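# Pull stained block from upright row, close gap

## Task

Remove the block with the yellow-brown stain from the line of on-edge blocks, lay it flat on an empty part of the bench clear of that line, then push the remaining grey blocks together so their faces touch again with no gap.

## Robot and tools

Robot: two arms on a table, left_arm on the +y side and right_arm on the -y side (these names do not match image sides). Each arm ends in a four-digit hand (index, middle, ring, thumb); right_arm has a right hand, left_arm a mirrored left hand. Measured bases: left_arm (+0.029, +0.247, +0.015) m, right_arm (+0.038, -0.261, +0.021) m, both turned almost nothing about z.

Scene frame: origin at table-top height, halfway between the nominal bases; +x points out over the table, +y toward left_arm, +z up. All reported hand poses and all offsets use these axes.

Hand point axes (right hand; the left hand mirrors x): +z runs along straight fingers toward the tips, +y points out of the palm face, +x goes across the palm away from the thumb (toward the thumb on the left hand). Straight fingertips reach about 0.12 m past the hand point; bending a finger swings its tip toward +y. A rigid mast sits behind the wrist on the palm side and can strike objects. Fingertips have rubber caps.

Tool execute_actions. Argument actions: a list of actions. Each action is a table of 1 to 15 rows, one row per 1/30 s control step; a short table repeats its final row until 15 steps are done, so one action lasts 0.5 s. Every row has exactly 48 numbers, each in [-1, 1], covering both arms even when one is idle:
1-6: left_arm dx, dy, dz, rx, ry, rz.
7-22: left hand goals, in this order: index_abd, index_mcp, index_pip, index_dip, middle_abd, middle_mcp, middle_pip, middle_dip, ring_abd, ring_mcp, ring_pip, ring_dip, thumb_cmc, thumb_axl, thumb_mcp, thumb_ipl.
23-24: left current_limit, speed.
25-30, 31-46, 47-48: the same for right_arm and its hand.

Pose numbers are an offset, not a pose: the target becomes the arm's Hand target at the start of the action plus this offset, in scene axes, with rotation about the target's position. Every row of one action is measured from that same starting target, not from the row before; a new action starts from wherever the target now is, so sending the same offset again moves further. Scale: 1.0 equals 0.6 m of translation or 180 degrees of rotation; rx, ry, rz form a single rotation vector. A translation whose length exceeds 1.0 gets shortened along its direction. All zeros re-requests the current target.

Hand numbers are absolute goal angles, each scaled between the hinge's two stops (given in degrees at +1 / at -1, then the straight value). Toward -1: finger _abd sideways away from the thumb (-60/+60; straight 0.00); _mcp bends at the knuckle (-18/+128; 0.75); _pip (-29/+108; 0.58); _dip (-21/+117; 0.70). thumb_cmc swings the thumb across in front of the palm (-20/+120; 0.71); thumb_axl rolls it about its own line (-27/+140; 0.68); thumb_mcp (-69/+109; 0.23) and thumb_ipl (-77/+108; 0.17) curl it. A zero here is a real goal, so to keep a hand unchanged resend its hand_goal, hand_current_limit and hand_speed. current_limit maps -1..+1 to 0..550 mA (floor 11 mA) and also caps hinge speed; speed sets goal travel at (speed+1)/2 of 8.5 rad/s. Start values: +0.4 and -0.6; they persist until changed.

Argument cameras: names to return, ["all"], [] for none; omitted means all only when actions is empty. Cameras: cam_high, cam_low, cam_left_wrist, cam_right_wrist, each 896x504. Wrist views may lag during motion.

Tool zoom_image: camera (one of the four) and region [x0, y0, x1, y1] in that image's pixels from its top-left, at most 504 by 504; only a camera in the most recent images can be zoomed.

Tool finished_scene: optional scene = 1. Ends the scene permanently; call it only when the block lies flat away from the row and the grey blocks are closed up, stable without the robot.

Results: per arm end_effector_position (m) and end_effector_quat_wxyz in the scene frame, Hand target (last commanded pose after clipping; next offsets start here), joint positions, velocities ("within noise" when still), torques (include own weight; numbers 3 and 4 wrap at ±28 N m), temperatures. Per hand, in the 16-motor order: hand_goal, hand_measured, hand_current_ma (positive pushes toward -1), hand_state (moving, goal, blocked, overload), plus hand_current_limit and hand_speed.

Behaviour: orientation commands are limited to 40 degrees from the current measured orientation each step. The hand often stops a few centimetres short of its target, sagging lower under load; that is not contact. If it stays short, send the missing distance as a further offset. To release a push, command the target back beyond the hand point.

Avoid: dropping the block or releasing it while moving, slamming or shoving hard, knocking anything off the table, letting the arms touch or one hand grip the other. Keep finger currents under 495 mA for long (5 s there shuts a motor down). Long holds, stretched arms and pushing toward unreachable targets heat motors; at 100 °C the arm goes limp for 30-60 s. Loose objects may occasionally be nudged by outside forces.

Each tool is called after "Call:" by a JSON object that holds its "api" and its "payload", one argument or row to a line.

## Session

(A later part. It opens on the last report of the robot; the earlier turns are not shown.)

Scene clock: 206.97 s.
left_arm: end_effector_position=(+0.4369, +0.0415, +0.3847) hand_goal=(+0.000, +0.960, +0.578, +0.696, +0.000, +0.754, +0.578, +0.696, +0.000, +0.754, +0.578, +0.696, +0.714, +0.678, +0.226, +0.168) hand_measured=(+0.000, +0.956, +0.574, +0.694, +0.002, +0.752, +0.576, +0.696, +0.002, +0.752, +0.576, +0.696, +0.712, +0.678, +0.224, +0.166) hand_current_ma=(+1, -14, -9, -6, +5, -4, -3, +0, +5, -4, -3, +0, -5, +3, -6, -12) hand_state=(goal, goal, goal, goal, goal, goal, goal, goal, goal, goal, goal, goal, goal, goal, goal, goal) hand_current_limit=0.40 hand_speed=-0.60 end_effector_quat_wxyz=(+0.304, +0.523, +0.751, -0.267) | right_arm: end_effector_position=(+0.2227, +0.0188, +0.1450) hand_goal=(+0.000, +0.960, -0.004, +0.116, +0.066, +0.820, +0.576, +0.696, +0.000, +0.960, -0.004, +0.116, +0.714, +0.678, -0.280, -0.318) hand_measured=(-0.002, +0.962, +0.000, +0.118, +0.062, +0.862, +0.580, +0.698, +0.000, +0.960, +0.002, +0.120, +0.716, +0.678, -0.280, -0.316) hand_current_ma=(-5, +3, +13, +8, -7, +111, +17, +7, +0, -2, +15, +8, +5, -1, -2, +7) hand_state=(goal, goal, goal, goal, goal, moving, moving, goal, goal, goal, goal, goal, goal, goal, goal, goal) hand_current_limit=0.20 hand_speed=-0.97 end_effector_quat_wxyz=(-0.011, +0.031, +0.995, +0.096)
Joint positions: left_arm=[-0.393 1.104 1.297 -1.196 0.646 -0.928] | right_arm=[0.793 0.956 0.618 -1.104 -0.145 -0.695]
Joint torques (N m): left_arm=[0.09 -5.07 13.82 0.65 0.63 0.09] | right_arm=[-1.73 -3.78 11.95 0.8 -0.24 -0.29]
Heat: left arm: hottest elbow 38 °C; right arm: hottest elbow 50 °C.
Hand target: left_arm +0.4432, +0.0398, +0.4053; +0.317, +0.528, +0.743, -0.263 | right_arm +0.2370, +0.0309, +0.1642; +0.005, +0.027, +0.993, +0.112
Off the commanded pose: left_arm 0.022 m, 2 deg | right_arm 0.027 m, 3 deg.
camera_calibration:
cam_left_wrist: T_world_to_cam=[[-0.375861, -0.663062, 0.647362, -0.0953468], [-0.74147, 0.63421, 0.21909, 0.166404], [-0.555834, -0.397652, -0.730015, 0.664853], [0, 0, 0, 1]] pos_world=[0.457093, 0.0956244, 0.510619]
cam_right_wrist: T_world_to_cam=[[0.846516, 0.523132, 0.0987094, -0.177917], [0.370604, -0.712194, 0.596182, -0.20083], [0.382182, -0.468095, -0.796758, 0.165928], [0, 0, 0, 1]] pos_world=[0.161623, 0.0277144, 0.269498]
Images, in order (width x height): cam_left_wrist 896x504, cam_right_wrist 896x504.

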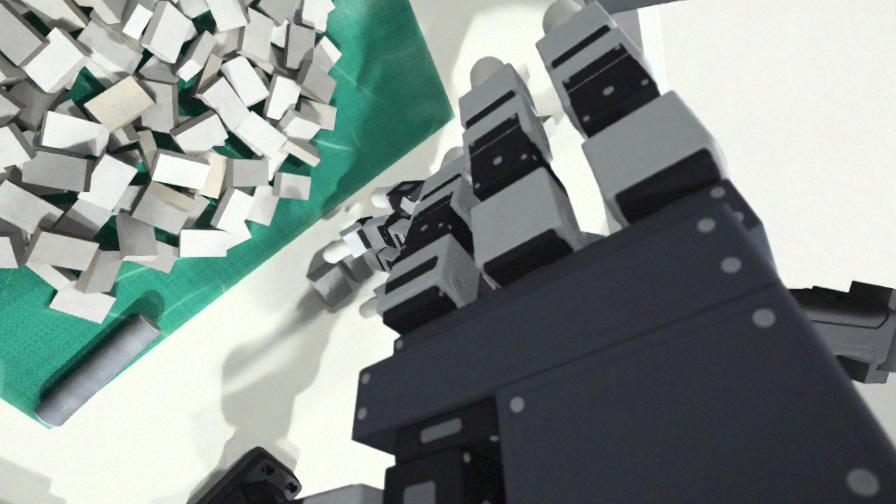

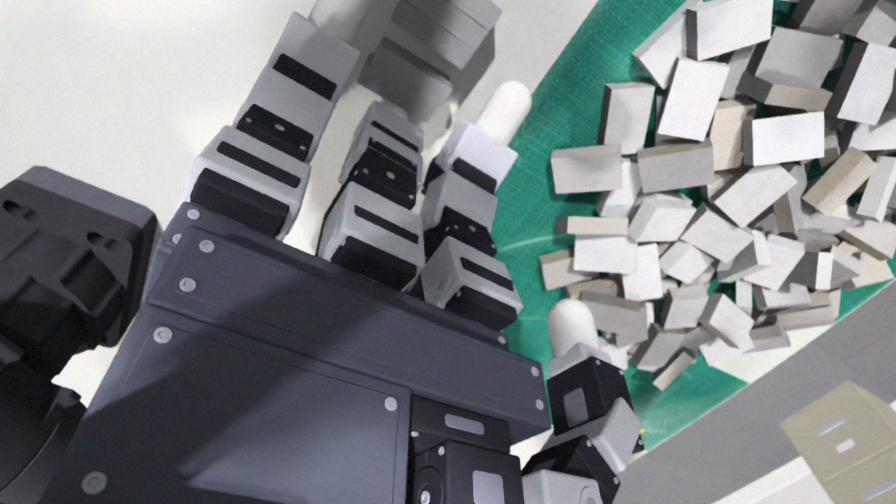

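Call:
{"api": "execute_actions", "payload": {
  "actions": [
    [[0.0,0.0,0.0,0,0,0, 0,0.96,0.578,0.696,0,0.754,0.578,0.696,0,0.754,0.578,0.696,0.714,0.678,0.226,0.168,0.4,-0.6, 0.0,0.0,0.0,0,0,0, 0,0.96,-0.005,0.116,0.065,0.8,0.576,0.696,0,0.96,-0.005,0.116,0.714,0.678,-0.28,-0.318,0.2,-0.97]]
  ],
  "cameras": ["cam_right_wrist"]
}}

Call:
{"api": "zoom_image", "payload": {
  "camera": "cam_right_wrist",
  "region": [340, 20, 500, 120]
}}

Scene clock: 207.90 s.
left_arm: end_effector_position=(+0.4369, +0.0415, +0.3847) hand_goal=(+0.000, +0.960, +0.578, +0.696, +0.000, +0.754, +0.578, +0.696, +0.000, +0.754, +0.578, +0.696, +0.714, +0.678, +0.226, +0.168) hand_measured=(+0.000, +0.956, +0.574, +0.694, +0.002, +0.752, +0.576, +0.696, +0.002, +0.752, +0.576, +0.696, +0.712, +0.678, +0.224, +0.166) hand_current_ma=(+1, -14, -9, -6, +5, -4, -3, +0, +5, -4, -3, +0, -5, +3, -6, -12) hand_state=(goal, goal, goal, goal, goal, goal, goal, goal, goal, goal, goal, goal, goal, goal, goal, goal) hand_current_limit=0.40 hand_speed=-0.60 end_effector_quat_wxyz=(+0.304, +0.523, +0.751, -0.267) | right_arm: end_effector_position=(+0.2231, +0.0185, +0.1447) hand_goal=(+0.000, +0.960, -0.004, +0.116, +0.066, +0.800, +0.576, +0.696, +0.000, +0.960, -0.004, +0.116, +0.714, +0.678, -0.280, -0.318) hand_measured=(-0.002, +0.962, +0.000, +0.118, +0.064, +0.826, +0.582, +0.698, +0.000, +0.960, +0.002, +0.120, +0.716, +0.678, -0.280, -0.316) hand_current_ma=(-5, +3, +13, +8, -5, +97, +20, +7, +0, -2, +15, +8, +5, -1, -2, +7) hand_state=(goal, goal, goal, goal, goal, blocked, goal, goal, goal, goal, goal, goal, goal, goal, goal, goal) hand_current_limit=0.20 hand_speed=-0.97 end_effector_quat_wxyz=(-0.011, +0.032, +0.995, +0.095)
Joint positions: left_arm=[-0.393 1.104 1.297 -1.196 0.646 -0.928] | right_arm=[0.792 0.957 0.618 -1.104 -0.143 -0.695]
Joint torques (N m): left_arm=[0.09 -5.13 13.85 0.65 0.63 0.09] | right_arm=[-1.67 -3.9 11.95 0.79 -0.29 -0.29]
Heat: left arm: hottest elbow 39 °C; right arm: hottest elbow 50 °C.
Hand target: left_arm +0.4432, +0.0398, +0.4053; +0.317, +0.528, +0.743, -0.263 | right_arm +0.2371, +0.0309, +0.1643; +0.005, +0.027, +0.993, +0.112
Off the commanded pose: left_arm 0.022 m, 2 deg | right_arm 0.027 m, 3 deg.
camera_calibration:
cam_right_wrist: T_world_to_cam=[[0.846948, 0.522497, 0.098366, -0.178039], [0.369594, -0.711591, 0.597527, -0.200989], [0.382202, -0.469719, -0.795792, 0.165228], [0, 0, 0, 1]] pos_world=[0.161924, 0.0276138, 0.269096]
Images, in order (width x height): cam_right_wrist 896x504.

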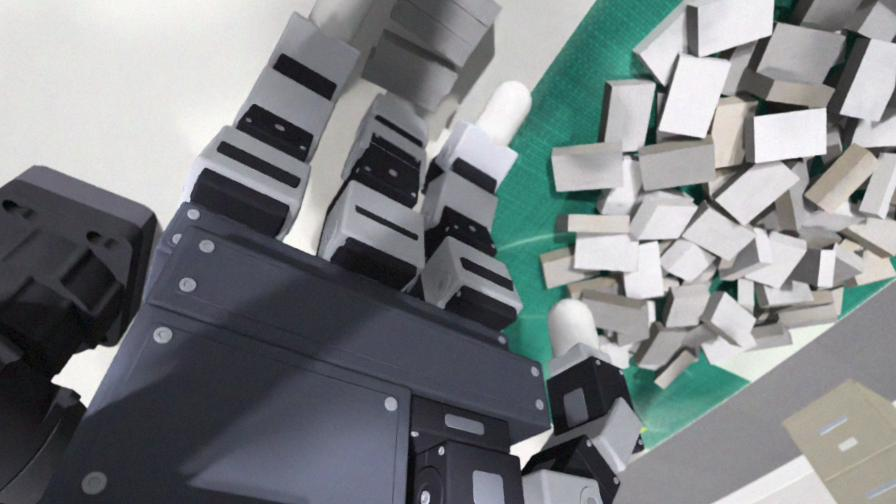

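Scaled by 3.150 from the camera's 896x504 image, which has a finer 1280x720 frame.

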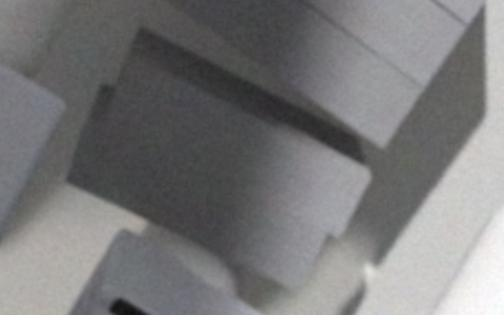

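Call:
{"api": "execute_actions", "payload": {
  "actions": [
    [[0.0,0.0,0.0,0,0,0, 0,0.96,0.578,0.696,0,0.754,0.578,0.696,0,0.754,0.578,0.696,0.714,0.678,0.226,0.168,0.4,-0.6, 0.0,0.0,0.0,0,0,0, 0,0.96,-0.005,0.116,0.065,0.86,0.576,0.696,0,0.96,-0.005,0.116,0.714,0.678,-0.28,-0.318,0.2,-0.9],[0.0,0.0,0.0,0,0,0, 0,0.96,0.578,0.696,0,0.754,0.578,0.696,0,0.754,0.578,0.696,0.714,0.678,0.226,0.168,0.4,-0.6, 0.0,0.0,0.0,0,0,0, 0,0.96,-0.005,0.116,0.065,0.86,0.576,0.696,0,0.96,-0.005,0.116,0.714,0.678,-0.28,-0.318,0.2,-0.9],[0.0,0.0,0.0,0,0,0, 0,0.96,0.578,0.696,0,0.754,0.578,0.696,0,0.754,0.578,0.696,0.714,0.678,0.226,0.168,0.4,-0.6, 0.0,0.0,0.0,0,0,0, 0,0.96,-0.005,0.116,0.065,0.86,0.576,0.696,0,0.96,-0.005,0.116,0.714,0.678,-0.28,-0.318,0.2,-0.9],[0.0,0.0,0.0,0,0,0, 0,0.96,0.578,0.696,0,0.754,0.578,0.696,0,0.754,0.578,0.696,0.714,0.678,0.226,0.168,0.4,-0.6, 0.0,0.0,0.0,0,0,0, 0,0.96,-0.005,0.116,-0.04,0.86,0.576,0.696,0,0.96,-0.005,0.116,0.714,0.678,-0.28,-0.318,0.2,-0.9]]
  ],
  "cameras": ["cam_right_wrist"]
}}

Call:
{"api": "zoom_image", "payload": {
  "camera": "cam_right_wrist",
  "region": [340, 20, 500, 120]
}}

Scene clock: 209.50 s.
left_arm: end_effector_position=(+0.4369, +0.0415, +0.3847) hand_goal=(+0.000, +0.960, +0.578, +0.696, +0.000, +0.754, +0.578, +0.696, +0.000, +0.754, +0.578, +0.696, +0.714, +0.678, +0.226, +0.168) hand_measured=(+0.000, +0.956, +0.574, +0.694, +0.002, +0.752, +0.576, +0.696, +0.002, +0.752, +0.576, +0.696, +0.712, +0.678, +0.224, +0.166) hand_current_ma=(+1, -14, -9, -6, +5, -4, -3, +0, +5, -4, -3, +0, -5, +3, -6, -12) hand_state=(goal, goal, goal, goal, goal, goal, goal, goal, goal, goal, goal, goal, goal, goal, goal, goal) hand_current_limit=0.40 hand_speed=-0.60 end_effector_quat_wxyz=(+0.304, +0.523, +0.751, -0.267) | right_arm: end_effector_position=(+0.2231, +0.0185, +0.1447) hand_goal=(+0.000, +0.960, -0.004, +0.116, -0.040, +0.860, +0.576, +0.696, +0.000, +0.960, -0.004, +0.116, +0.714, +0.678, -0.280, -0.318) hand_measured=(-0.002, +0.962, +0.000, +0.118, -0.036, +0.856, +0.578, +0.698, +0.000, +0.960, +0.002, +0.120, +0.716, +0.678, -0.280, -0.316) hand_current_ma=(-5, +3, +13, +8, +8, -11, +7, +7, +0, -2, +15, +8, +5, -1, -2, +7) hand_state=(goal, goal, goal, goal, goal, goal, goal, goal, goal, goal, goal, goal, goal, goal, goal, goal) hand_current_limit=0.20 hand_speed=-0.90 end_effector_quat_wxyz=(-0.011, +0.032, +0.995, +0.095)
Joint positions: left_arm=[-0.393 1.104 1.297 -1.196 0.646 -0.928] | right_arm=[0.792 0.957 0.618 -1.104 -0.143 -0.696]
Joint torques (N m): left_arm=[0.09 -5.13 13.82 0.65 0.64 0.09] | right_arm=[-1.67 -3.9 11.95 0.8 -0.3 -0.29]
Heat: left arm: hottest elbow 39 °C; right arm: hottest elbow 50 °C.
Hand target: left_arm +0.4432, +0.0398, +0.4053; +0.317, +0.528, +0.743, -0.263 | right_arm +0.2371, +0.0309, +0.1643; +0.005, +0.027, +0.993, +0.112
Off the commanded pose: left_arm 0.022 m, 2 deg | right_arm 0.027 m, 3 deg.
camera_calibration:
cam_right_wrist: T_world_to_cam=[[0.846743, 0.52282, 0.0984192, -0.178029], [0.369854, -0.711481, 0.597498, -0.201026], [0.382407, -0.469526, -0.795808, 0.165194], [0, 0, 0, 1]] pos_world=[0.161923, 0.0276141, 0.269097]
Images, in order (width x height): cam_right_wrist 896x504.

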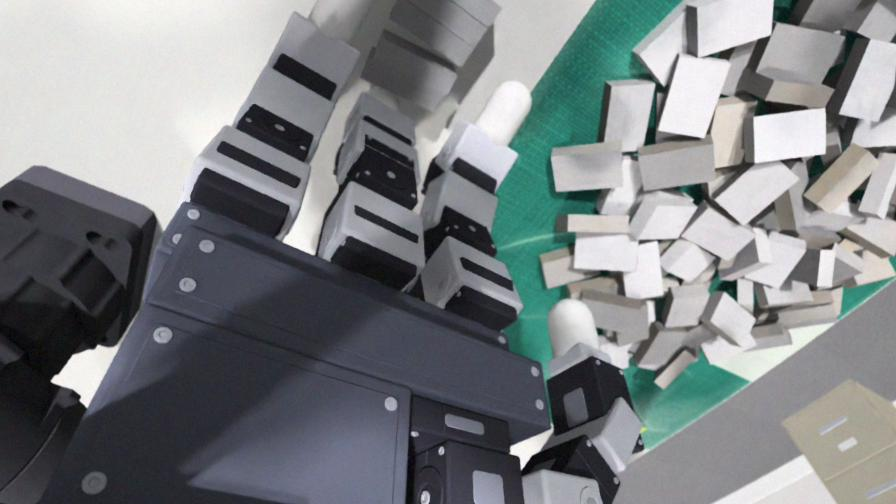

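Scaled by 3.150 from the camera's 896x504 image, which has a finer 1280x720 frame.

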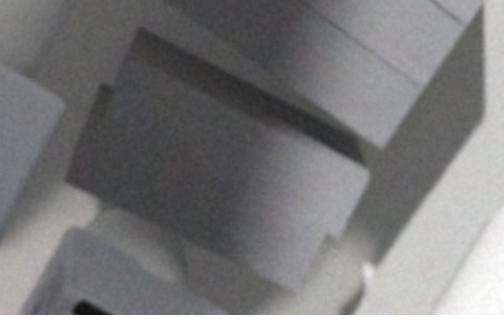

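Call:
{"api": "execute_actions", "payload": {
  "actions": [
    [[0.0,0.0,0.0,0,0,0, 0,0.96,0.578,0.696,0,0.754,0.578,0.696,0,0.754,0.578,0.696,0.714,0.678,0.226,0.168,0.4,-0.6, 0.0,0.0,0.0,0,0,0, 0,0.96,-0.005,0.116,-0.04,0.80,0.576,0.696,0,0.96,-0.005,0.116,0.714,0.678,-0.28,-0.318,0.2,-0.96]],
    [[0.0,0.0,0.0,0,0,0, 0,0.96,0.578,0.696,0,0.754,0.578,0.696,0,0.754,0.578,0.696,0.714,0.678,0.226,0.168,0.4,-0.6, 0.0,0.0,0.0,0,0,0, 0,0.96,-0.005,0.116,-0.04,0.78,0.576,0.696,0,0.96,-0.005,0.116,0.714,0.678,-0.28,-0.318,0.2,-0.97]]
  ],
  "cameras": ["cam_right_wrist"]
}}

Call:
{"api": "zoom_image", "payload": {
  "camera": "cam_right_wrist",
  "region": [340, 20, 500, 120]
}}

Scene clock: 211.10 s.
left_arm: end_effector_position=(+0.4369, +0.0415, +0.3847) hand_goal=(+0.000, +0.960, +0.578, +0.696, +0.000, +0.754, +0.578, +0.696, +0.000, +0.754, +0.578, +0.696, +0.714, +0.678, +0.226, +0.168) hand_measured=(+0.000, +0.956, +0.574, +0.694, +0.002, +0.752, +0.576, +0.696, +0.002, +0.752, +0.576, +0.696, +0.712, +0.678, +0.224, +0.166) hand_current_ma=(+1, -14, -9, -6, +5, -4, -3, +0, +5, -4, -3, +0, -5, +3, -6, -12) hand_state=(goal, goal, goal, goal, goal, goal, goal, goal, goal, goal, goal, goal, goal, goal, goal, goal) hand_current_limit=0.40 hand_speed=-0.60 end_effector_quat_wxyz=(+0.304, +0.523, +0.751, -0.267) | right_arm: end_effector_position=(+0.2231, +0.0184, +0.1445) hand_goal=(+0.000, +0.960, -0.004, +0.116, -0.040, +0.780, +0.576, +0.696, +0.000, +0.960, -0.004, +0.116, +0.714, +0.678, -0.280, -0.318) hand_measured=(-0.002, +0.962, +0.000, +0.118, -0.038, +0.806, +0.584, +0.698, +0.000, +0.960, +0.002, +0.120, +0.716, +0.678, -0.280, -0.316) hand_current_ma=(-5, +3, +13, +8, +4, +100, +26, +7, +0, -2, +15, +8, +5, -1, -2, +7) hand_state=(goal, goal, goal, goal, goal, blocked, goal, goal, goal, goal, goal, goal, goal, goal, goal, goal) hand_current_limit=0.20 hand_speed=-0.97 end_effector_quat_wxyz=(-0.011, +0.031, +0.995, +0.095)
Joint positions: left_arm=[-0.393 1.104 1.297 -1.196 0.646 -0.928] | right_arm=[0.792 0.957 0.618 -1.104 -0.143 -0.696]
Joint torques (N m): left_arm=[0.09 -5.07 13.85 0.65 0.63 0.09] | right_arm=[-1.67 -3.9 11.95 0.8 -0.32 -0.29]
Heat: left arm: hottest elbow 39 °C; right arm: hottest elbow 50 °C.
Hand target: left_arm +0.4432, +0.0398, +0.4053; +0.317, +0.528, +0.743, -0.263 | right_arm +0.2370, +0.0309, +0.1642; +0.005, +0.027, +0.993, +0.112
Off the commanded pose: left_arm 0.022 m, 2 deg | right_arm 0.027 m, 3 deg.
camera_calibration:
cam_right_wrist: T_world_to_cam=[[0.846573, 0.523136, 0.098201, -0.177941], [0.370031, -0.711045, 0.597907, -0.201116], [0.382612, -0.469834, -0.795527, 0.165014], [0, 0, 0, 1]] pos_world=[0.161923, 0.0276144, 0.268996]
Images, in order (width x height): cam_right_wrist 896x504.

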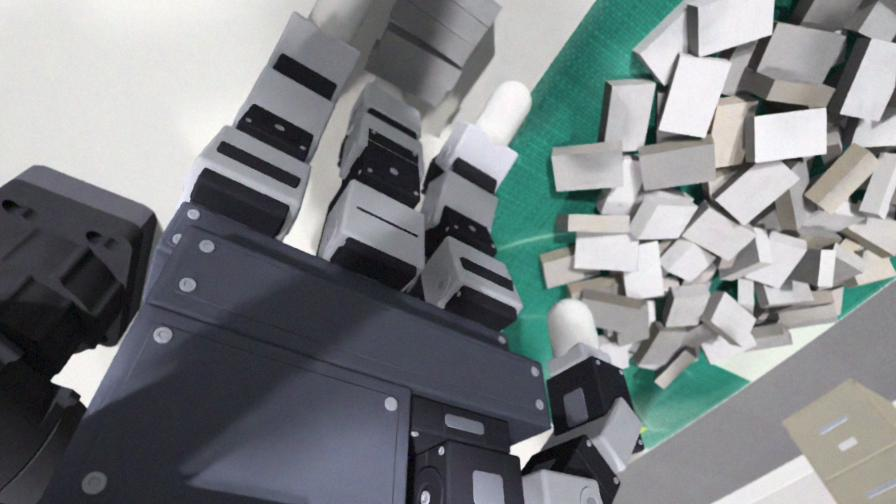

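Scaled by 3.150 from the camera's 896x504 image, which has a finer 1280x720 frame.

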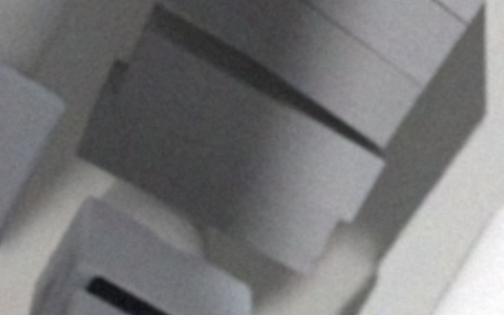

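Call:
{"api": "execute_actions", "payload": {
  "actions": [
    [[0.0,0.0,0.0,0,0,0, 0,0.96,0.578,0.696,0,0.754,0.578,0.696,0,0.754,0.578,0.696,0.714,0.678,0.226,0.168,0.4,-0.6, 0.0,0.0,0.0,0,0,0, 0,0.96,-0.005,0.116,-0.04,0.76,0.576,0.696,0,0.96,-0.005,0.116,0.714,0.678,-0.28,-0.318,0.2,-0.97]]
  ],
  "cameras": ["cam_right_wrist","cam_left_wrist"]
}}

Call:
{"api": "zoom_image", "payload": {
  "camera": "cam_right_wrist",
  "region": [340, 20, 500, 120]
}}

Call:
{"api": "zoom_image", "payload": {
  "camera": "cam_left_wrist",
  "region": [290, 200, 430, 330]
}}

Scene clock: 212.10 s.
left_arm: end_effector_position=(+0.4369, +0.0415, +0.3847) hand_goal=(+0.000, +0.960, +0.578, +0.696, +0.000, +0.754, +0.578, +0.696, +0.000, +0.754, +0.578, +0.696, +0.714, +0.678, +0.226, +0.168) hand_measured=(+0.000, +0.956, +0.574, +0.694, +0.002, +0.752, +0.576, +0.696, +0.002, +0.752, +0.576, +0.696, +0.712, +0.678, +0.224, +0.166) hand_current_ma=(+1, -14, -9, -6, +5, -4, -3, +0, +5, -4, -3, +0, -5, +3, -6, -12) hand_state=(goal, goal, goal, goal, goal, goal, goal, goal, goal, goal, goal, goal, goal, goal, goal, goal) hand_current_limit=0.40 hand_speed=-0.60 end_effector_quat_wxyz=(+0.304, +0.523, +0.751, -0.267) | right_arm: end_effector_position=(+0.2231, +0.0184, +0.1445) hand_goal=(+0.000, +0.960, -0.004, +0.116, -0.040, +0.760, +0.576, +0.696, +0.000, +0.960, -0.004, +0.116, +0.714, +0.678, -0.280, -0.318) hand_measured=(-0.002, +0.962, +0.000, +0.118, -0.038, +0.788, +0.584, +0.698, +0.000, +0.960, +0.002, +0.120, +0.716, +0.678, -0.280, -0.316) hand_current_ma=(-5, +3, +13, +8, +4, +110, +26, +7, +0, -2, +15, +8, +5, -1, -2, +7) hand_state=(goal, goal, goal, goal, goal, blocked, goal, goal, goal, goal, goal, goal, goal, goal, goal, goal) hand_current_limit=0.20 hand_speed=-0.97 end_effector_quat_wxyz=(-0.011, +0.031, +0.995, +0.095)
Joint positions: left_arm=[-0.393 1.104 1.297 -1.196 0.646 -0.928] | right_arm=[0.792 0.957 0.618 -1.104 -0.143 -0.696]
Joint torques (N m): left_arm=[0.09 -5.07 13.85 0.65 0.63 0.09] | right_arm=[-1.67 -3.9 11.95 0.79 -0.32 -0.29]
Heat: left arm: hottest elbow 39 °C; right arm: hottest elbow 50 °C.
Hand target: left_arm +0.4432, +0.0398, +0.4053; +0.317, +0.528, +0.743, -0.263 | right_arm +0.2370, +0.0309, +0.1642; +0.005, +0.027, +0.993, +0.112
Off the commanded pose: left_arm 0.022 m, 2 deg | right_arm 0.027 m, 3 deg.
camera_calibration:
cam_left_wrist: T_world_to_cam=[[-0.375861, -0.663062, 0.647362, -0.0953468], [-0.74147, 0.63421, 0.21909, 0.166404], [-0.555834, -0.397652, -0.730015, 0.664853], [0, 0, 0, 1]] pos_world=[0.457093, 0.0956244, 0.510619]
cam_right_wrist: T_world_to_cam=[[0.846573, 0.523136, 0.098201, -0.177941], [0.370031, -0.711045, 0.597907, -0.201116], [0.382612, -0.469834, -0.795527, 0.165014], [0, 0, 0, 1]] pos_world=[0.161923, 0.0276144, 0.268996]
Images, in order (width x height): cam_left_wrist 896x504, cam_right_wrist 896x504.

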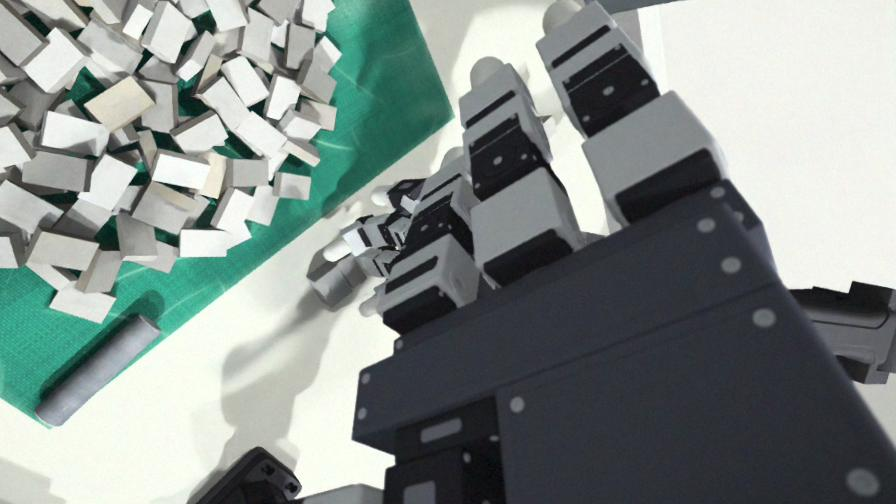

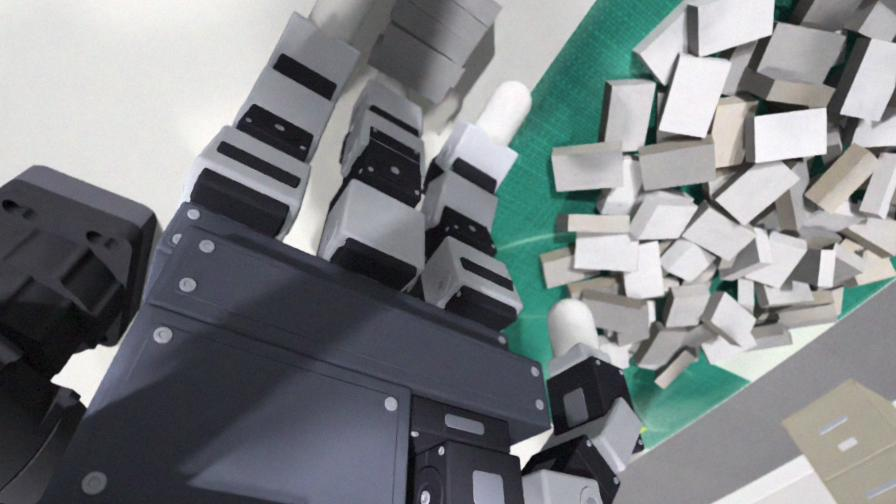

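Scaled by 3.150 from the camera's 896x504 image, which has a finer 1280x720 frame.

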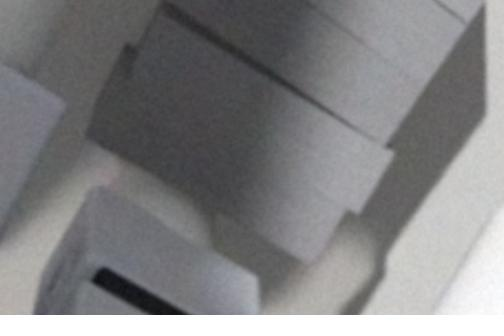

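Scaled by 3.600 from the camera's 896x504 image, which has a finer 1280x720 frame.

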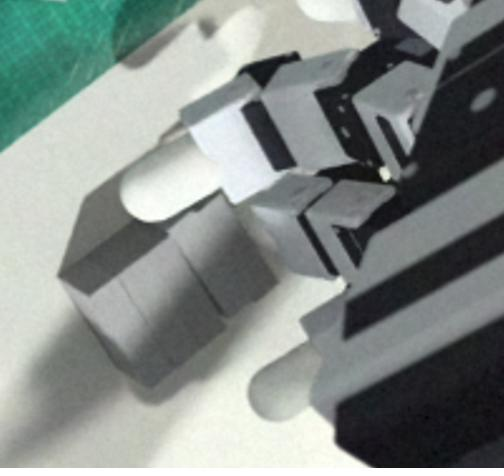

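Call:
{"api": "execute_actions", "payload": {
  "actions": [
    [[0.0,0.0,0.0,0,0,0, 0,0.96,0.578,0.696,0,0.754,0.578,0.696,0,0.754,0.578,0.696,0.714,0.678,0.226,0.168,0.4,-0.6, 0.0,0.0,0.0,0,0,0, 0,0.96,-0.005,0.116,-0.04,0.74,0.576,0.696,0,0.96,-0.005,0.116,0.714,0.678,-0.28,-0.318,0.2,-0.97]]
  ],
  "cameras": ["cam_right_wrist","cam_left_wrist"]
}}

Call:
{"api": "zoom_image", "payload": {
  "camera": "cam_right_wrist",
  "region": [340, 20, 500, 120]
}}

Call:
{"api": "zoom_image", "payload": {
  "camera": "cam_left_wrist",
  "region": [290, 200, 430, 330]
}}

Scene clock: 213.07 s.
left_arm: end_effector_position=(+0.4369, +0.0415, +0.3847) hand_goal=(+0.000, +0.960, +0.578, +0.696, +0.000, +0.754, +0.578, +0.696, +0.000, +0.754, +0.578, +0.696, +0.714, +0.678, +0.226, +0.168) hand_measured=(+0.000, +0.956, +0.574, +0.694, +0.002, +0.752, +0.576, +0.696, +0.002, +0.752, +0.576, +0.696, +0.712, +0.678, +0.224, +0.166) hand_current_ma=(+1, -14, -9, -6, +5, -4, -3, +0, +5, -4, -3, +0, -5, +3, -6, -12) hand_state=(goal, goal, goal, goal, goal, goal, goal, goal, goal, goal, goal, goal, goal, goal, goal, goal) hand_current_limit=0.40 hand_speed=-0.60 end_effector_quat_wxyz=(+0.304, +0.523, +0.751, -0.267) | right_arm: end_effector_position=(+0.2231, +0.0184, +0.1444) hand_goal=(+0.000, +0.960, -0.004, +0.116, -0.040, +0.740, +0.576, +0.696, +0.000, +0.960, -0.004, +0.116, +0.714, +0.678, -0.280, -0.318) hand_measured=(-0.002, +0.962, +0.000, +0.118, -0.040, +0.778, +0.586, +0.700, +0.000, +0.960, +0.002, +0.120, +0.716, +0.678, -0.280, -0.316) hand_current_ma=(-5, +3, +13, +8, -1, +153, +29, +10, +0, -2, +15, +8, +5, -1, -2, +7) hand_state=(goal, goal, goal, goal, goal, blocked, goal, goal, goal, goal, goal, goal, goal, goal, goal, goal) hand_current_limit=0.20 hand_speed=-0.97 end_effector_quat_wxyz=(-0.011, +0.031, +0.995, +0.095)
Joint positions: left_arm=[-0.393 1.104 1.297 -1.196 0.646 -0.928] | right_arm=[0.792 0.957 0.618 -1.104 -0.143 -0.696]
Joint torques (N m): left_arm=[0.03 -5.07 13.82 0.65 0.63 0.09] | right_arm=[-1.67 -3.96 11.95 0.8 -0.32 -0.29]
Heat: left arm: hottest elbow 39 °C; right arm: hottest elbow 50 °C.
Hand target: left_arm +0.4432, +0.0398, +0.4053; +0.317, +0.528, +0.743, -0.263 | right_arm +0.2370, +0.0309, +0.1642; +0.005, +0.027, +0.993, +0.112
Off the commanded pose: left_arm 0.022 m, 2 deg | right_arm 0.027 m, 3 deg.
camera_calibration:
cam_left_wrist: T_world_to_cam=[[-0.375861, -0.663062, 0.647362, -0.0953468], [-0.74147, 0.63421, 0.21909, 0.166404], [-0.555834, -0.397652, -0.730015, 0.664853], [0, 0, 0, 1]] pos_world=[0.457093, 0.0956244, 0.510619]
cam_right_wrist: T_world_to_cam=[[0.846593, 0.523184, 0.097772, -0.177821], [0.370218, -0.710833, 0.598043, -0.201129], [0.382386, -0.470102, -0.795478, 0.164965], [0, 0, 0, 1]] pos_world=[0.161923, 0.0276144, 0.268895]
Images, in order (width x height): cam_left_wrist 896x504, cam_right_wrist 896x504.

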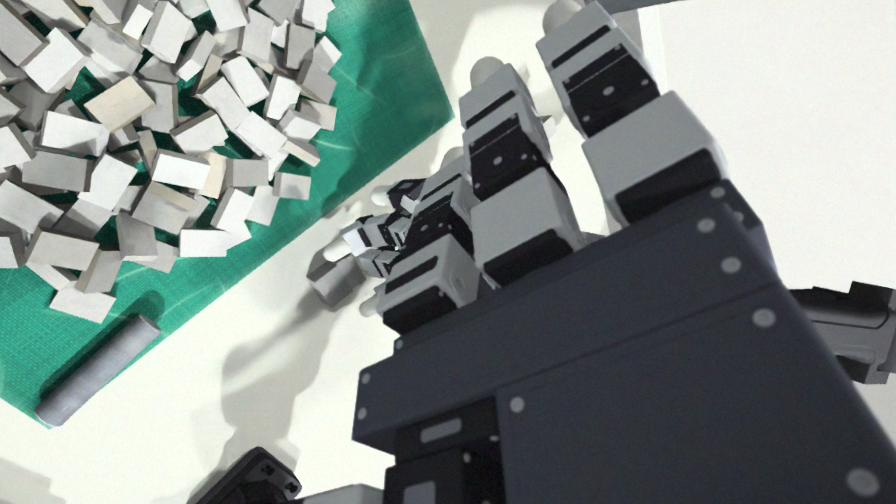

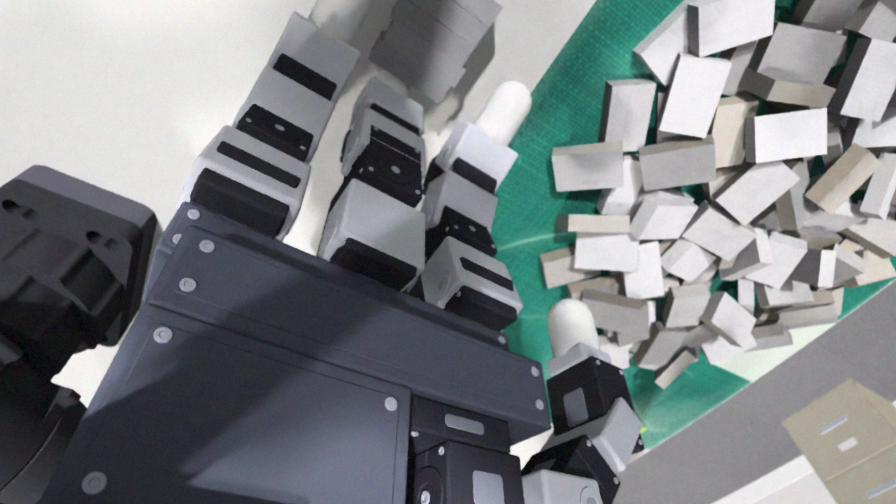

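Scaled by 3.150 from the camera's 896x504 image, which has a finer 1280x720 frame.

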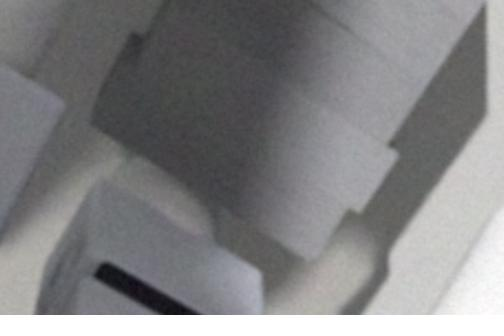

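Scaled by 3.600 from the camera's 896x504 image, which has a finer 1280x720 frame.

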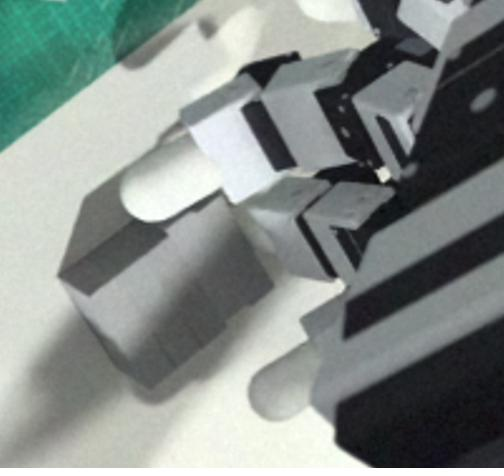

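Call:
{"api": "execute_actions", "payload": {
  "actions": [
    [[0.0,0.0,0.0,0,0,0, 0,0.96,0.578,0.696,0,0.754,0.578,0.696,0,0.754,0.578,0.696,0.714,0.678,0.226,0.168,0.4,-0.6, 0.0,0.0,0.0,0,0,0, 0.1,0.96,-0.005,0.116,-0.04,0.83,0.576,0.696,0,0.96,-0.005,0.116,0.714,0.678,-0.28,-0.318,0.2,-0.85]],
    [[0.0,0.0,0.0,0,0,0, 0,0.96,0.578,0.696,0,0.754,0.578,0.696,0,0.754,0.578,0.696,0.714,0.678,0.226,0.168,0.4,-0.6, 0.0,0.0,0.0,0,0,0, 0.1,0.96,0.576,0.696,-0.04,0.83,0.576,0.696,0,0.96,-0.005,0.116,0.714,0.678,-0.28,-0.318,0.2,-0.7]]
  ],
  "cameras": ["cam_right_wrist","cam_left_wrist"]
}}

Call:
{"api": "zoom_image", "payload": {
  "camera": "cam_right_wrist",
  "region": [340, 20, 540, 150]
}}

Call:
{"api": "zoom_image", "payload": {
  "camera": "cam_left_wrist",
  "region": [290, 200, 430, 330]
}}

Scene clock: 216.03 s.
left_arm: end_effector_position=(+0.4369, +0.0415, +0.3847) hand_goal=(+0.000, +0.960, +0.578, +0.696, +0.000, +0.754, +0.578, +0.696, +0.000, +0.754, +0.578, +0.696, +0.714, +0.678, +0.226, +0.168) hand_measured=(+0.000, +0.956, +0.574, +0.694, +0.002, +0.752, +0.576, +0.696, +0.002, +0.752, +0.576, +0.696, +0.712, +0.678, +0.224, +0.166) hand_current_ma=(+1, -14, -9, -6, +5, -4, -3, +0, +5, -4, -3, +0, -5, +3, -6, -12) hand_state=(goal, goal, goal, goal, goal, goal, goal, goal, goal, goal, goal, goal, goal, goal, goal, goal) hand_current_limit=0.40 hand_speed=-0.60 end_effector_quat_wxyz=(+0.304, +0.523, +0.751, -0.267) | right_arm: end_effector_position=(+0.2231, +0.0184, +0.1444) hand_goal=(+0.100, +0.960, +0.576, +0.696, -0.040, +0.830, +0.576, +0.696, +0.000, +0.960, -0.004, +0.116, +0.714, +0.678, -0.280, -0.318) hand_measured=(+0.096, +0.960, +0.572, +0.694, -0.040, +0.826, +0.578, +0.698, +0.000, +0.960, +0.002, +0.120, +0.716, +0.678, -0.280, -0.316) hand_current_ma=(-7, +1, -10, -6, -1, -8, +7, +7, +0, -2, +15, +8, +5, -1, -2, +7) hand_state=(goal, goal, goal, goal, goal, goal, goal, goal, goal, goal, goal, goal, goal, goal, goal, goal) hand_current_limit=0.20 hand_speed=-0.70 end_effector_quat_wxyz=(-0.011, +0.031, +0.995, +0.095)
Joint positions: left_arm=[-0.393 1.104 1.297 -1.196 0.646 -0.928] | right_arm=[0.792 0.957 0.618 -1.104 -0.143 -0.696]
Joint torques (N m): left_arm=[0.09 -5.13 13.83 0.64 0.63 0.09] | right_arm=[-1.61 -3.96 11.95 0.79 -0.31 -0.29]
Heat: left arm: hottest elbow 39 °C; right arm: hottest elbow 50 °C.
Hand target: left_arm +0.4432, +0.0398, +0.4053; +0.317, +0.528, +0.743, -0.263 | right_arm +0.2370, +0.0309, +0.1642; +0.005, +0.027, +0.993, +0.112
Off the commanded pose: left_arm 0.022 m, 2 deg | right_arm 0.027 m, 3 deg.
camera_calibration:
cam_left_wrist: T_world_to_cam=[[-0.375861, -0.663062, 0.647362, -0.0953468], [-0.74147, 0.63421, 0.21909, 0.166404], [-0.555834, -0.397652, -0.730015, 0.664853], [0, 0, 0, 1]] pos_world=[0.457093, 0.0956244, 0.510619]
cam_right_wrist: T_world_to_cam=[[0.846593, 0.523184, 0.097772, -0.177821], [0.370218, -0.710833, 0.598043, -0.201129], [0.382386, -0.470102, -0.795478, 0.164965], [0, 0, 0, 1]] pos_world=[0.161923, 0.0276144, 0.268895]
Images, in order (width x height): cam_left_wrist 896x504, cam_right_wrist 896x504.

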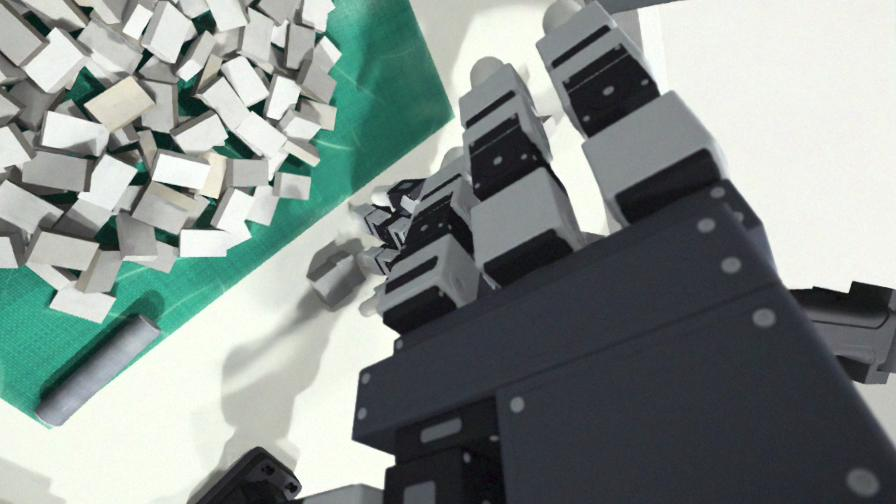

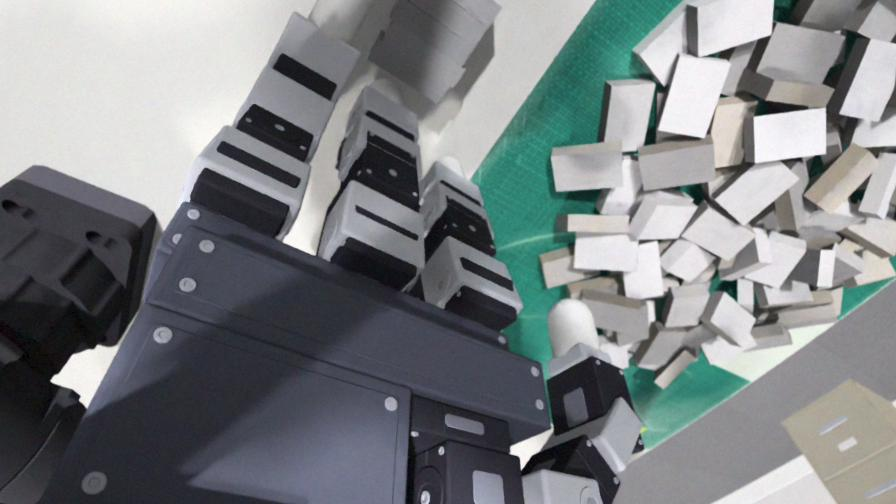

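Scaled by 2.520 from the camera's 896x504 image, which has a finer 1280x720 frame.

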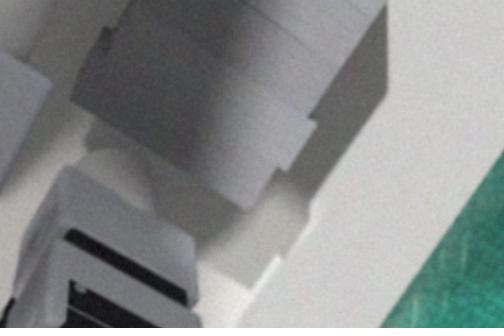

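Scaled by 3.600 from the camera's 896x504 image, which has a finer 1280x720 frame.

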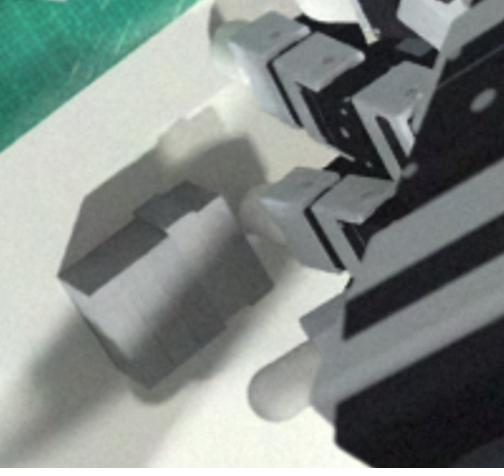

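Call:
{"api": "zoom_image", "payload": {
  "camera": "cam_left_wrist",
  "region": [300, 240, 380, 315]
}}

Scaled by 6.300 from the camera's 896x504 image, which has a finer 1280x720 frame.

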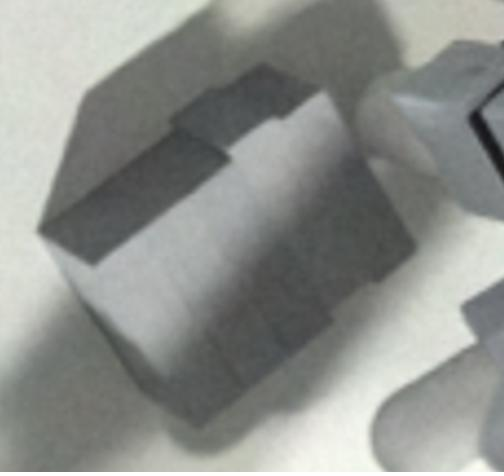

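Call:
{"api": "execute_actions", "payload": {
  "actions": [
    [[0.0,0.0,0.0,0,0,0, 0,0.96,0.578,0.696,0,0.754,0.578,0.696,0,0.754,0.578,0.696,0.714,0.678,0.226,0.168,0.4,-0.6, -0.01,-0.065,0.05,0,0,0, 0.1,0.96,0.576,0.696,-0.04,0.88,0.576,0.696,0,0.96,-0.005,0.116,0.714,0.678,-0.28,-0.318,0.2,-0.8]]
  ],
  "cameras": ["cam_left_wrist"]
}}

Call:
{"api": "zoom_image", "payload": {
  "camera": "cam_left_wrist",
  "region": [300, 230, 400, 320]
}}

Scene clock: 219.03 s.
left_arm: end_effector_position=(+0.4369, +0.0415, +0.3847) hand_goal=(+0.000, +0.960, +0.578, +0.696, +0.000, +0.754, +0.578, +0.696, +0.000, +0.754, +0.578, +0.696, +0.714, +0.678, +0.226, +0.168) hand_measured=(+0.000, +0.956, +0.574, +0.694, +0.002, +0.752, +0.576, +0.696, +0.002, +0.752, +0.576, +0.696, +0.712, +0.678, +0.224, +0.166) hand_current_ma=(+1, -14, -9, -6, +5, -4, -3, +0, +5, -4, -3, +0, -5, +3, -6, -12) hand_state=(goal, goal, goal, goal, goal, goal, goal, goal, goal, goal, goal, goal, goal, goal, goal, goal) hand_current_limit=0.40 hand_speed=-0.60 end_effector_quat_wxyz=(+0.304, +0.523, +0.751, -0.267) | right_arm: end_effector_position=(+0.2179, -0.0176, +0.1648) hand_goal=(+0.100, +0.960, +0.576, +0.696, -0.040, +0.880, +0.576, +0.696, +0.000, +0.960, -0.004, +0.116, +0.714, +0.678, -0.280, -0.318) hand_measured=(+0.098, +0.958, +0.572, +0.694, -0.040, +0.876, +0.578, +0.698, +0.000, +0.960, +0.002, +0.120, +0.716, +0.678, -0.280, -0.316) hand_current_ma=(-6, -4, -8, -6, -1, -9, +5, +7, +0, -2, +15, +8, +4, -1, -2, +7) hand_state=(goal, goal, goal, goal, goal, goal, goal, goal, goal, goal, goal, goal, goal, goal, goal, goal) hand_current_limit=0.20 hand_speed=-0.80 end_effector_quat_wxyz=(-0.013, +0.032, +0.995, +0.094)
Joint positions: left_arm=[-0.393 1.104 1.297 -1.196 0.646 -0.928] | right_arm=[0.685 0.845 0.618 -1.238 -0.157 -0.802]
Joint torques (N m): left_arm=[0.15 -5.13 13.83 0.65 0.63 0.09] | right_arm=[-1.79 -3.43 13.34 -0.12 -0.44 -0.3]
Heat: left arm: hottest elbow 40 °C; right arm: hottest elbow 50 °C.
Hand target: left_arm +0.4432, +0.0398, +0.4053; +0.317, +0.528, +0.743, -0.263 | right_arm +0.2311, -0.0081, +0.1942; +0.005, +0.027, +0.993, +0.112
Off the commanded pose: left_arm 0.022 m, 2 deg | right_arm 0.034 m, 3 deg.
camera_calibration:
cam_left_wrist: T_world_to_cam=[[-0.375861, -0.663062, 0.647362, -0.0953468], [-0.74147, 0.63421, 0.21909, 0.166404], [-0.555834, -0.397652, -0.730015, 0.664853], [0, 0, 0, 1]] pos_world=[0.457093, 0.0956244, 0.510619]
Images, in order (width x height): cam_left_wrist 896x504.

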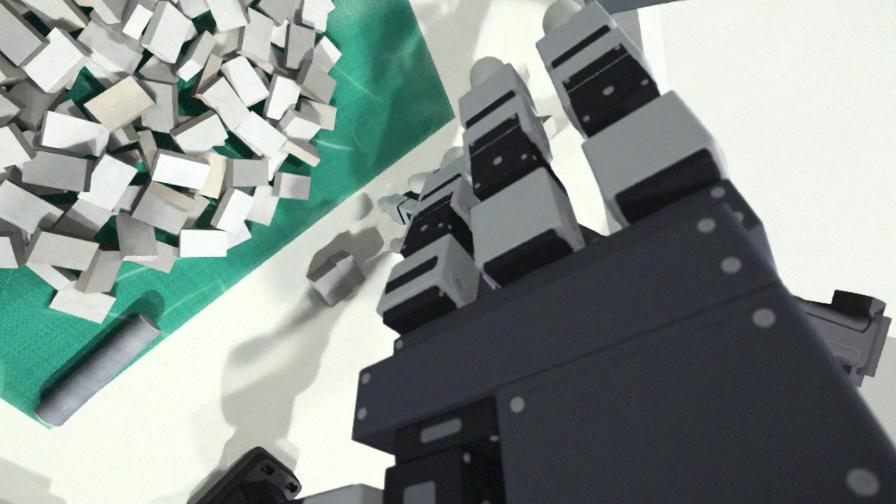

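Scaled by 5.040 from the camera's 896x504 image, which has a finer 1280x720 frame.

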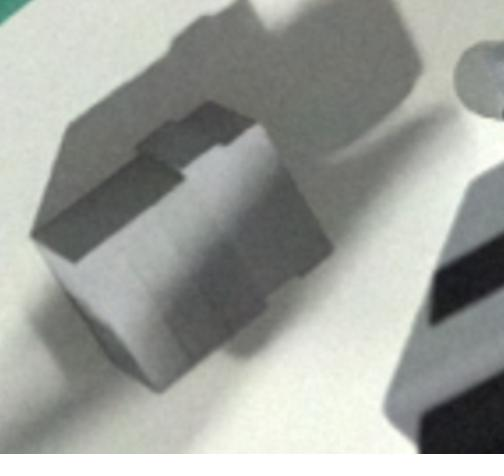

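Call:
{"api": "execute_actions", "payload": {
  "actions": [
    [[0.0,0.0,0.0,0,0,0, 0,0.96,0.578,0.696,0,0.754,0.578,0.696,0,0.754,0.578,0.696,0.714,0.678,0.226,0.168,0.4,-0.6, 0.02,-0.06,0.14,0,0,0, 0.1,0.96,0.576,0.696,-0.04,0.88,0.576,0.696,0,0.96,-0.005,0.116,0.714,0.678,-0.28,-0.318,0.2,-0.8]],
    [[0.0,0.0,0.0,0,0,0, 0,0.96,0.578,0.696,0,0.754,0.578,0.696,0,0.754,0.578,0.696,0.714,0.678,0.226,0.168,0.4,-0.6, 0.03,-0.08,0.08,0,0,0, 0.0,0.96,0.576,0.696,0,0.88,0.576,0.696,0,0.96,0.576,0.696,0.714,0.678,-0.28,-0.318,0.2,-0.8]]
  ],
  "cameras": ["cam_high","cam_left_wrist"]
}}

Call:
{"api": "zoom_image", "payload": {
  "camera": "cam_left_wrist",
  "region": [300, 230, 400, 320]
}}

Call:
{"api": "zoom_image", "payload": {
  "camera": "cam_high",
  "region": [310, 90, 430, 250]
}}

Scene clock: 221.17 s.
left_arm: end_effector_position=(+0.4369, +0.0415, +0.3847) hand_goal=(+0.000, +0.960, +0.578, +0.696, +0.000, +0.754, +0.578, +0.696, +0.000, +0.754, +0.578, +0.696, +0.714, +0.678, +0.226, +0.168) hand_measured=(+0.000, +0.956, +0.574, +0.694, +0.002, +0.752, +0.576, +0.696, +0.002, +0.752, +0.576, +0.696, +0.712, +0.678, +0.224, +0.166) hand_current_ma=(+1, -14, -9, -6, +5, -4, -3, +0, +5, -4, -3, +0, -5, +3, -6, -12) hand_state=(goal, goal, goal, goal, goal, goal, goal, goal, goal, goal, goal, goal, goal, goal, goal, goal) hand_current_limit=0.40 hand_speed=-0.60 end_effector_quat_wxyz=(+0.304, +0.523, +0.751, -0.267) | right_arm: end_effector_position=(+0.2533, -0.0932, +0.3021) hand_goal=(+0.000, +0.960, +0.576, +0.696, +0.000, +0.880, +0.576, +0.696, +0.000, +0.960, +0.576, +0.696, +0.714, +0.678, -0.280, -0.318) hand_measured=(+0.004, +0.958, +0.574, +0.694, -0.002, +0.878, +0.578, +0.698, +0.000, +0.960, +0.572, +0.694, +0.716, +0.678, -0.282, -0.316) hand_current_ma=(+7, -6, -7, -6, -5, -6, +5, +6, +0, -2, -11, -7, +4, -1, -3, +6) hand_state=(goal, goal, goal, goal, goal, goal, goal, goal, goal, goal, goal, goal, goal, goal, goal, goal) hand_current_limit=0.20 hand_speed=-0.80 end_effector_quat_wxyz=(-0.013, +0.033, +0.994, +0.104)
Joint positions: left_arm=[-0.393 1.104 1.297 -1.196 0.646 -0.928] | right_arm=[0.248 0.827 0.966 -1.674 -0.207 -1.241]
Joint torques (N m): left_arm=[0.09 -5.13 13.85 0.66 0.63 0.09] | right_arm=[-1.73 -2.61 13.09 -0.28 -0.54 -0.29]
Heat: left arm: hottest elbow 40 °C; right arm: hottest elbow 50 °C.
Hand target: left_arm +0.4432, +0.0398, +0.4053; +0.317, +0.528, +0.743, -0.263 | right_arm +0.2610, -0.0921, +0.3262; +0.005, +0.027, +0.993, +0.112
Off the commanded pose: left_arm 0.022 m, 2 deg | right_arm 0.025 m, 2 deg.
camera_calibration:
cam_left_wrist: T_world_to_cam=[[-0.375861, -0.663062, 0.647362, -0.0953468], [-0.74147, 0.63421, 0.21909, 0.166404], [-0.555834, -0.397652, -0.730015, 0.664853], [0, 0, 0, 1]] pos_world=[0.457093, 0.0956244, 0.510619]
Images, in order (width x height): cam_high 896x504, cam_left_wrist 896x504.

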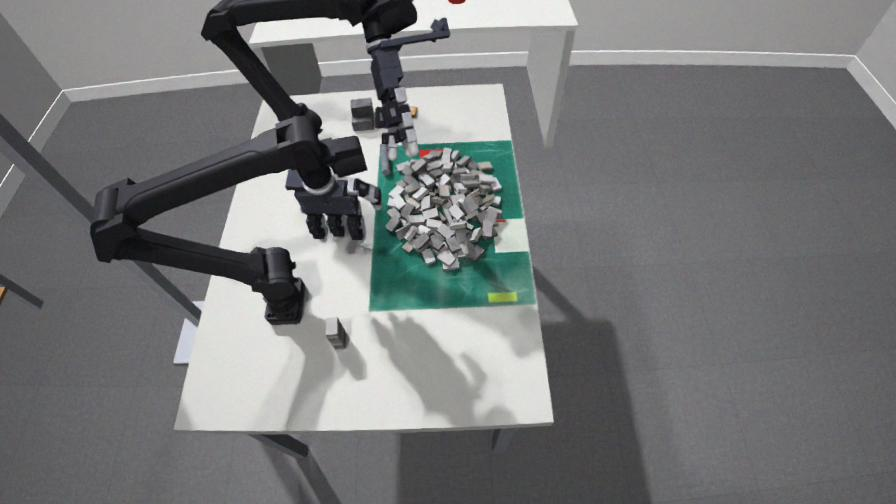

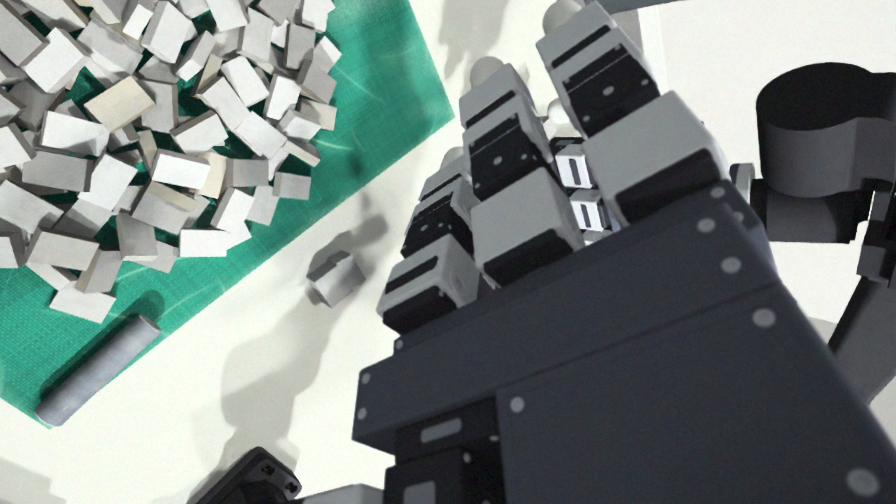

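Scaled by 5.040 from the camera's 896x504 image, which has a finer 1280x720 frame.

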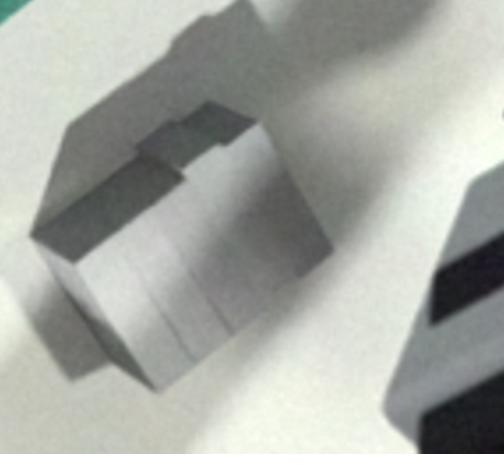

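Scaled by 3.150 from the camera's 896x504 image, which has a finer 1280x720 frame.

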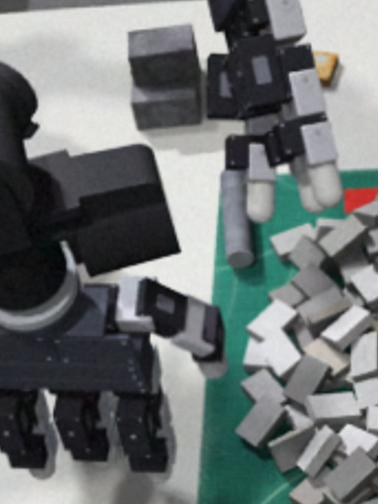

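Call:
{"api": "finished_scene", "payload": {

}}

The scene is finished: the task was done.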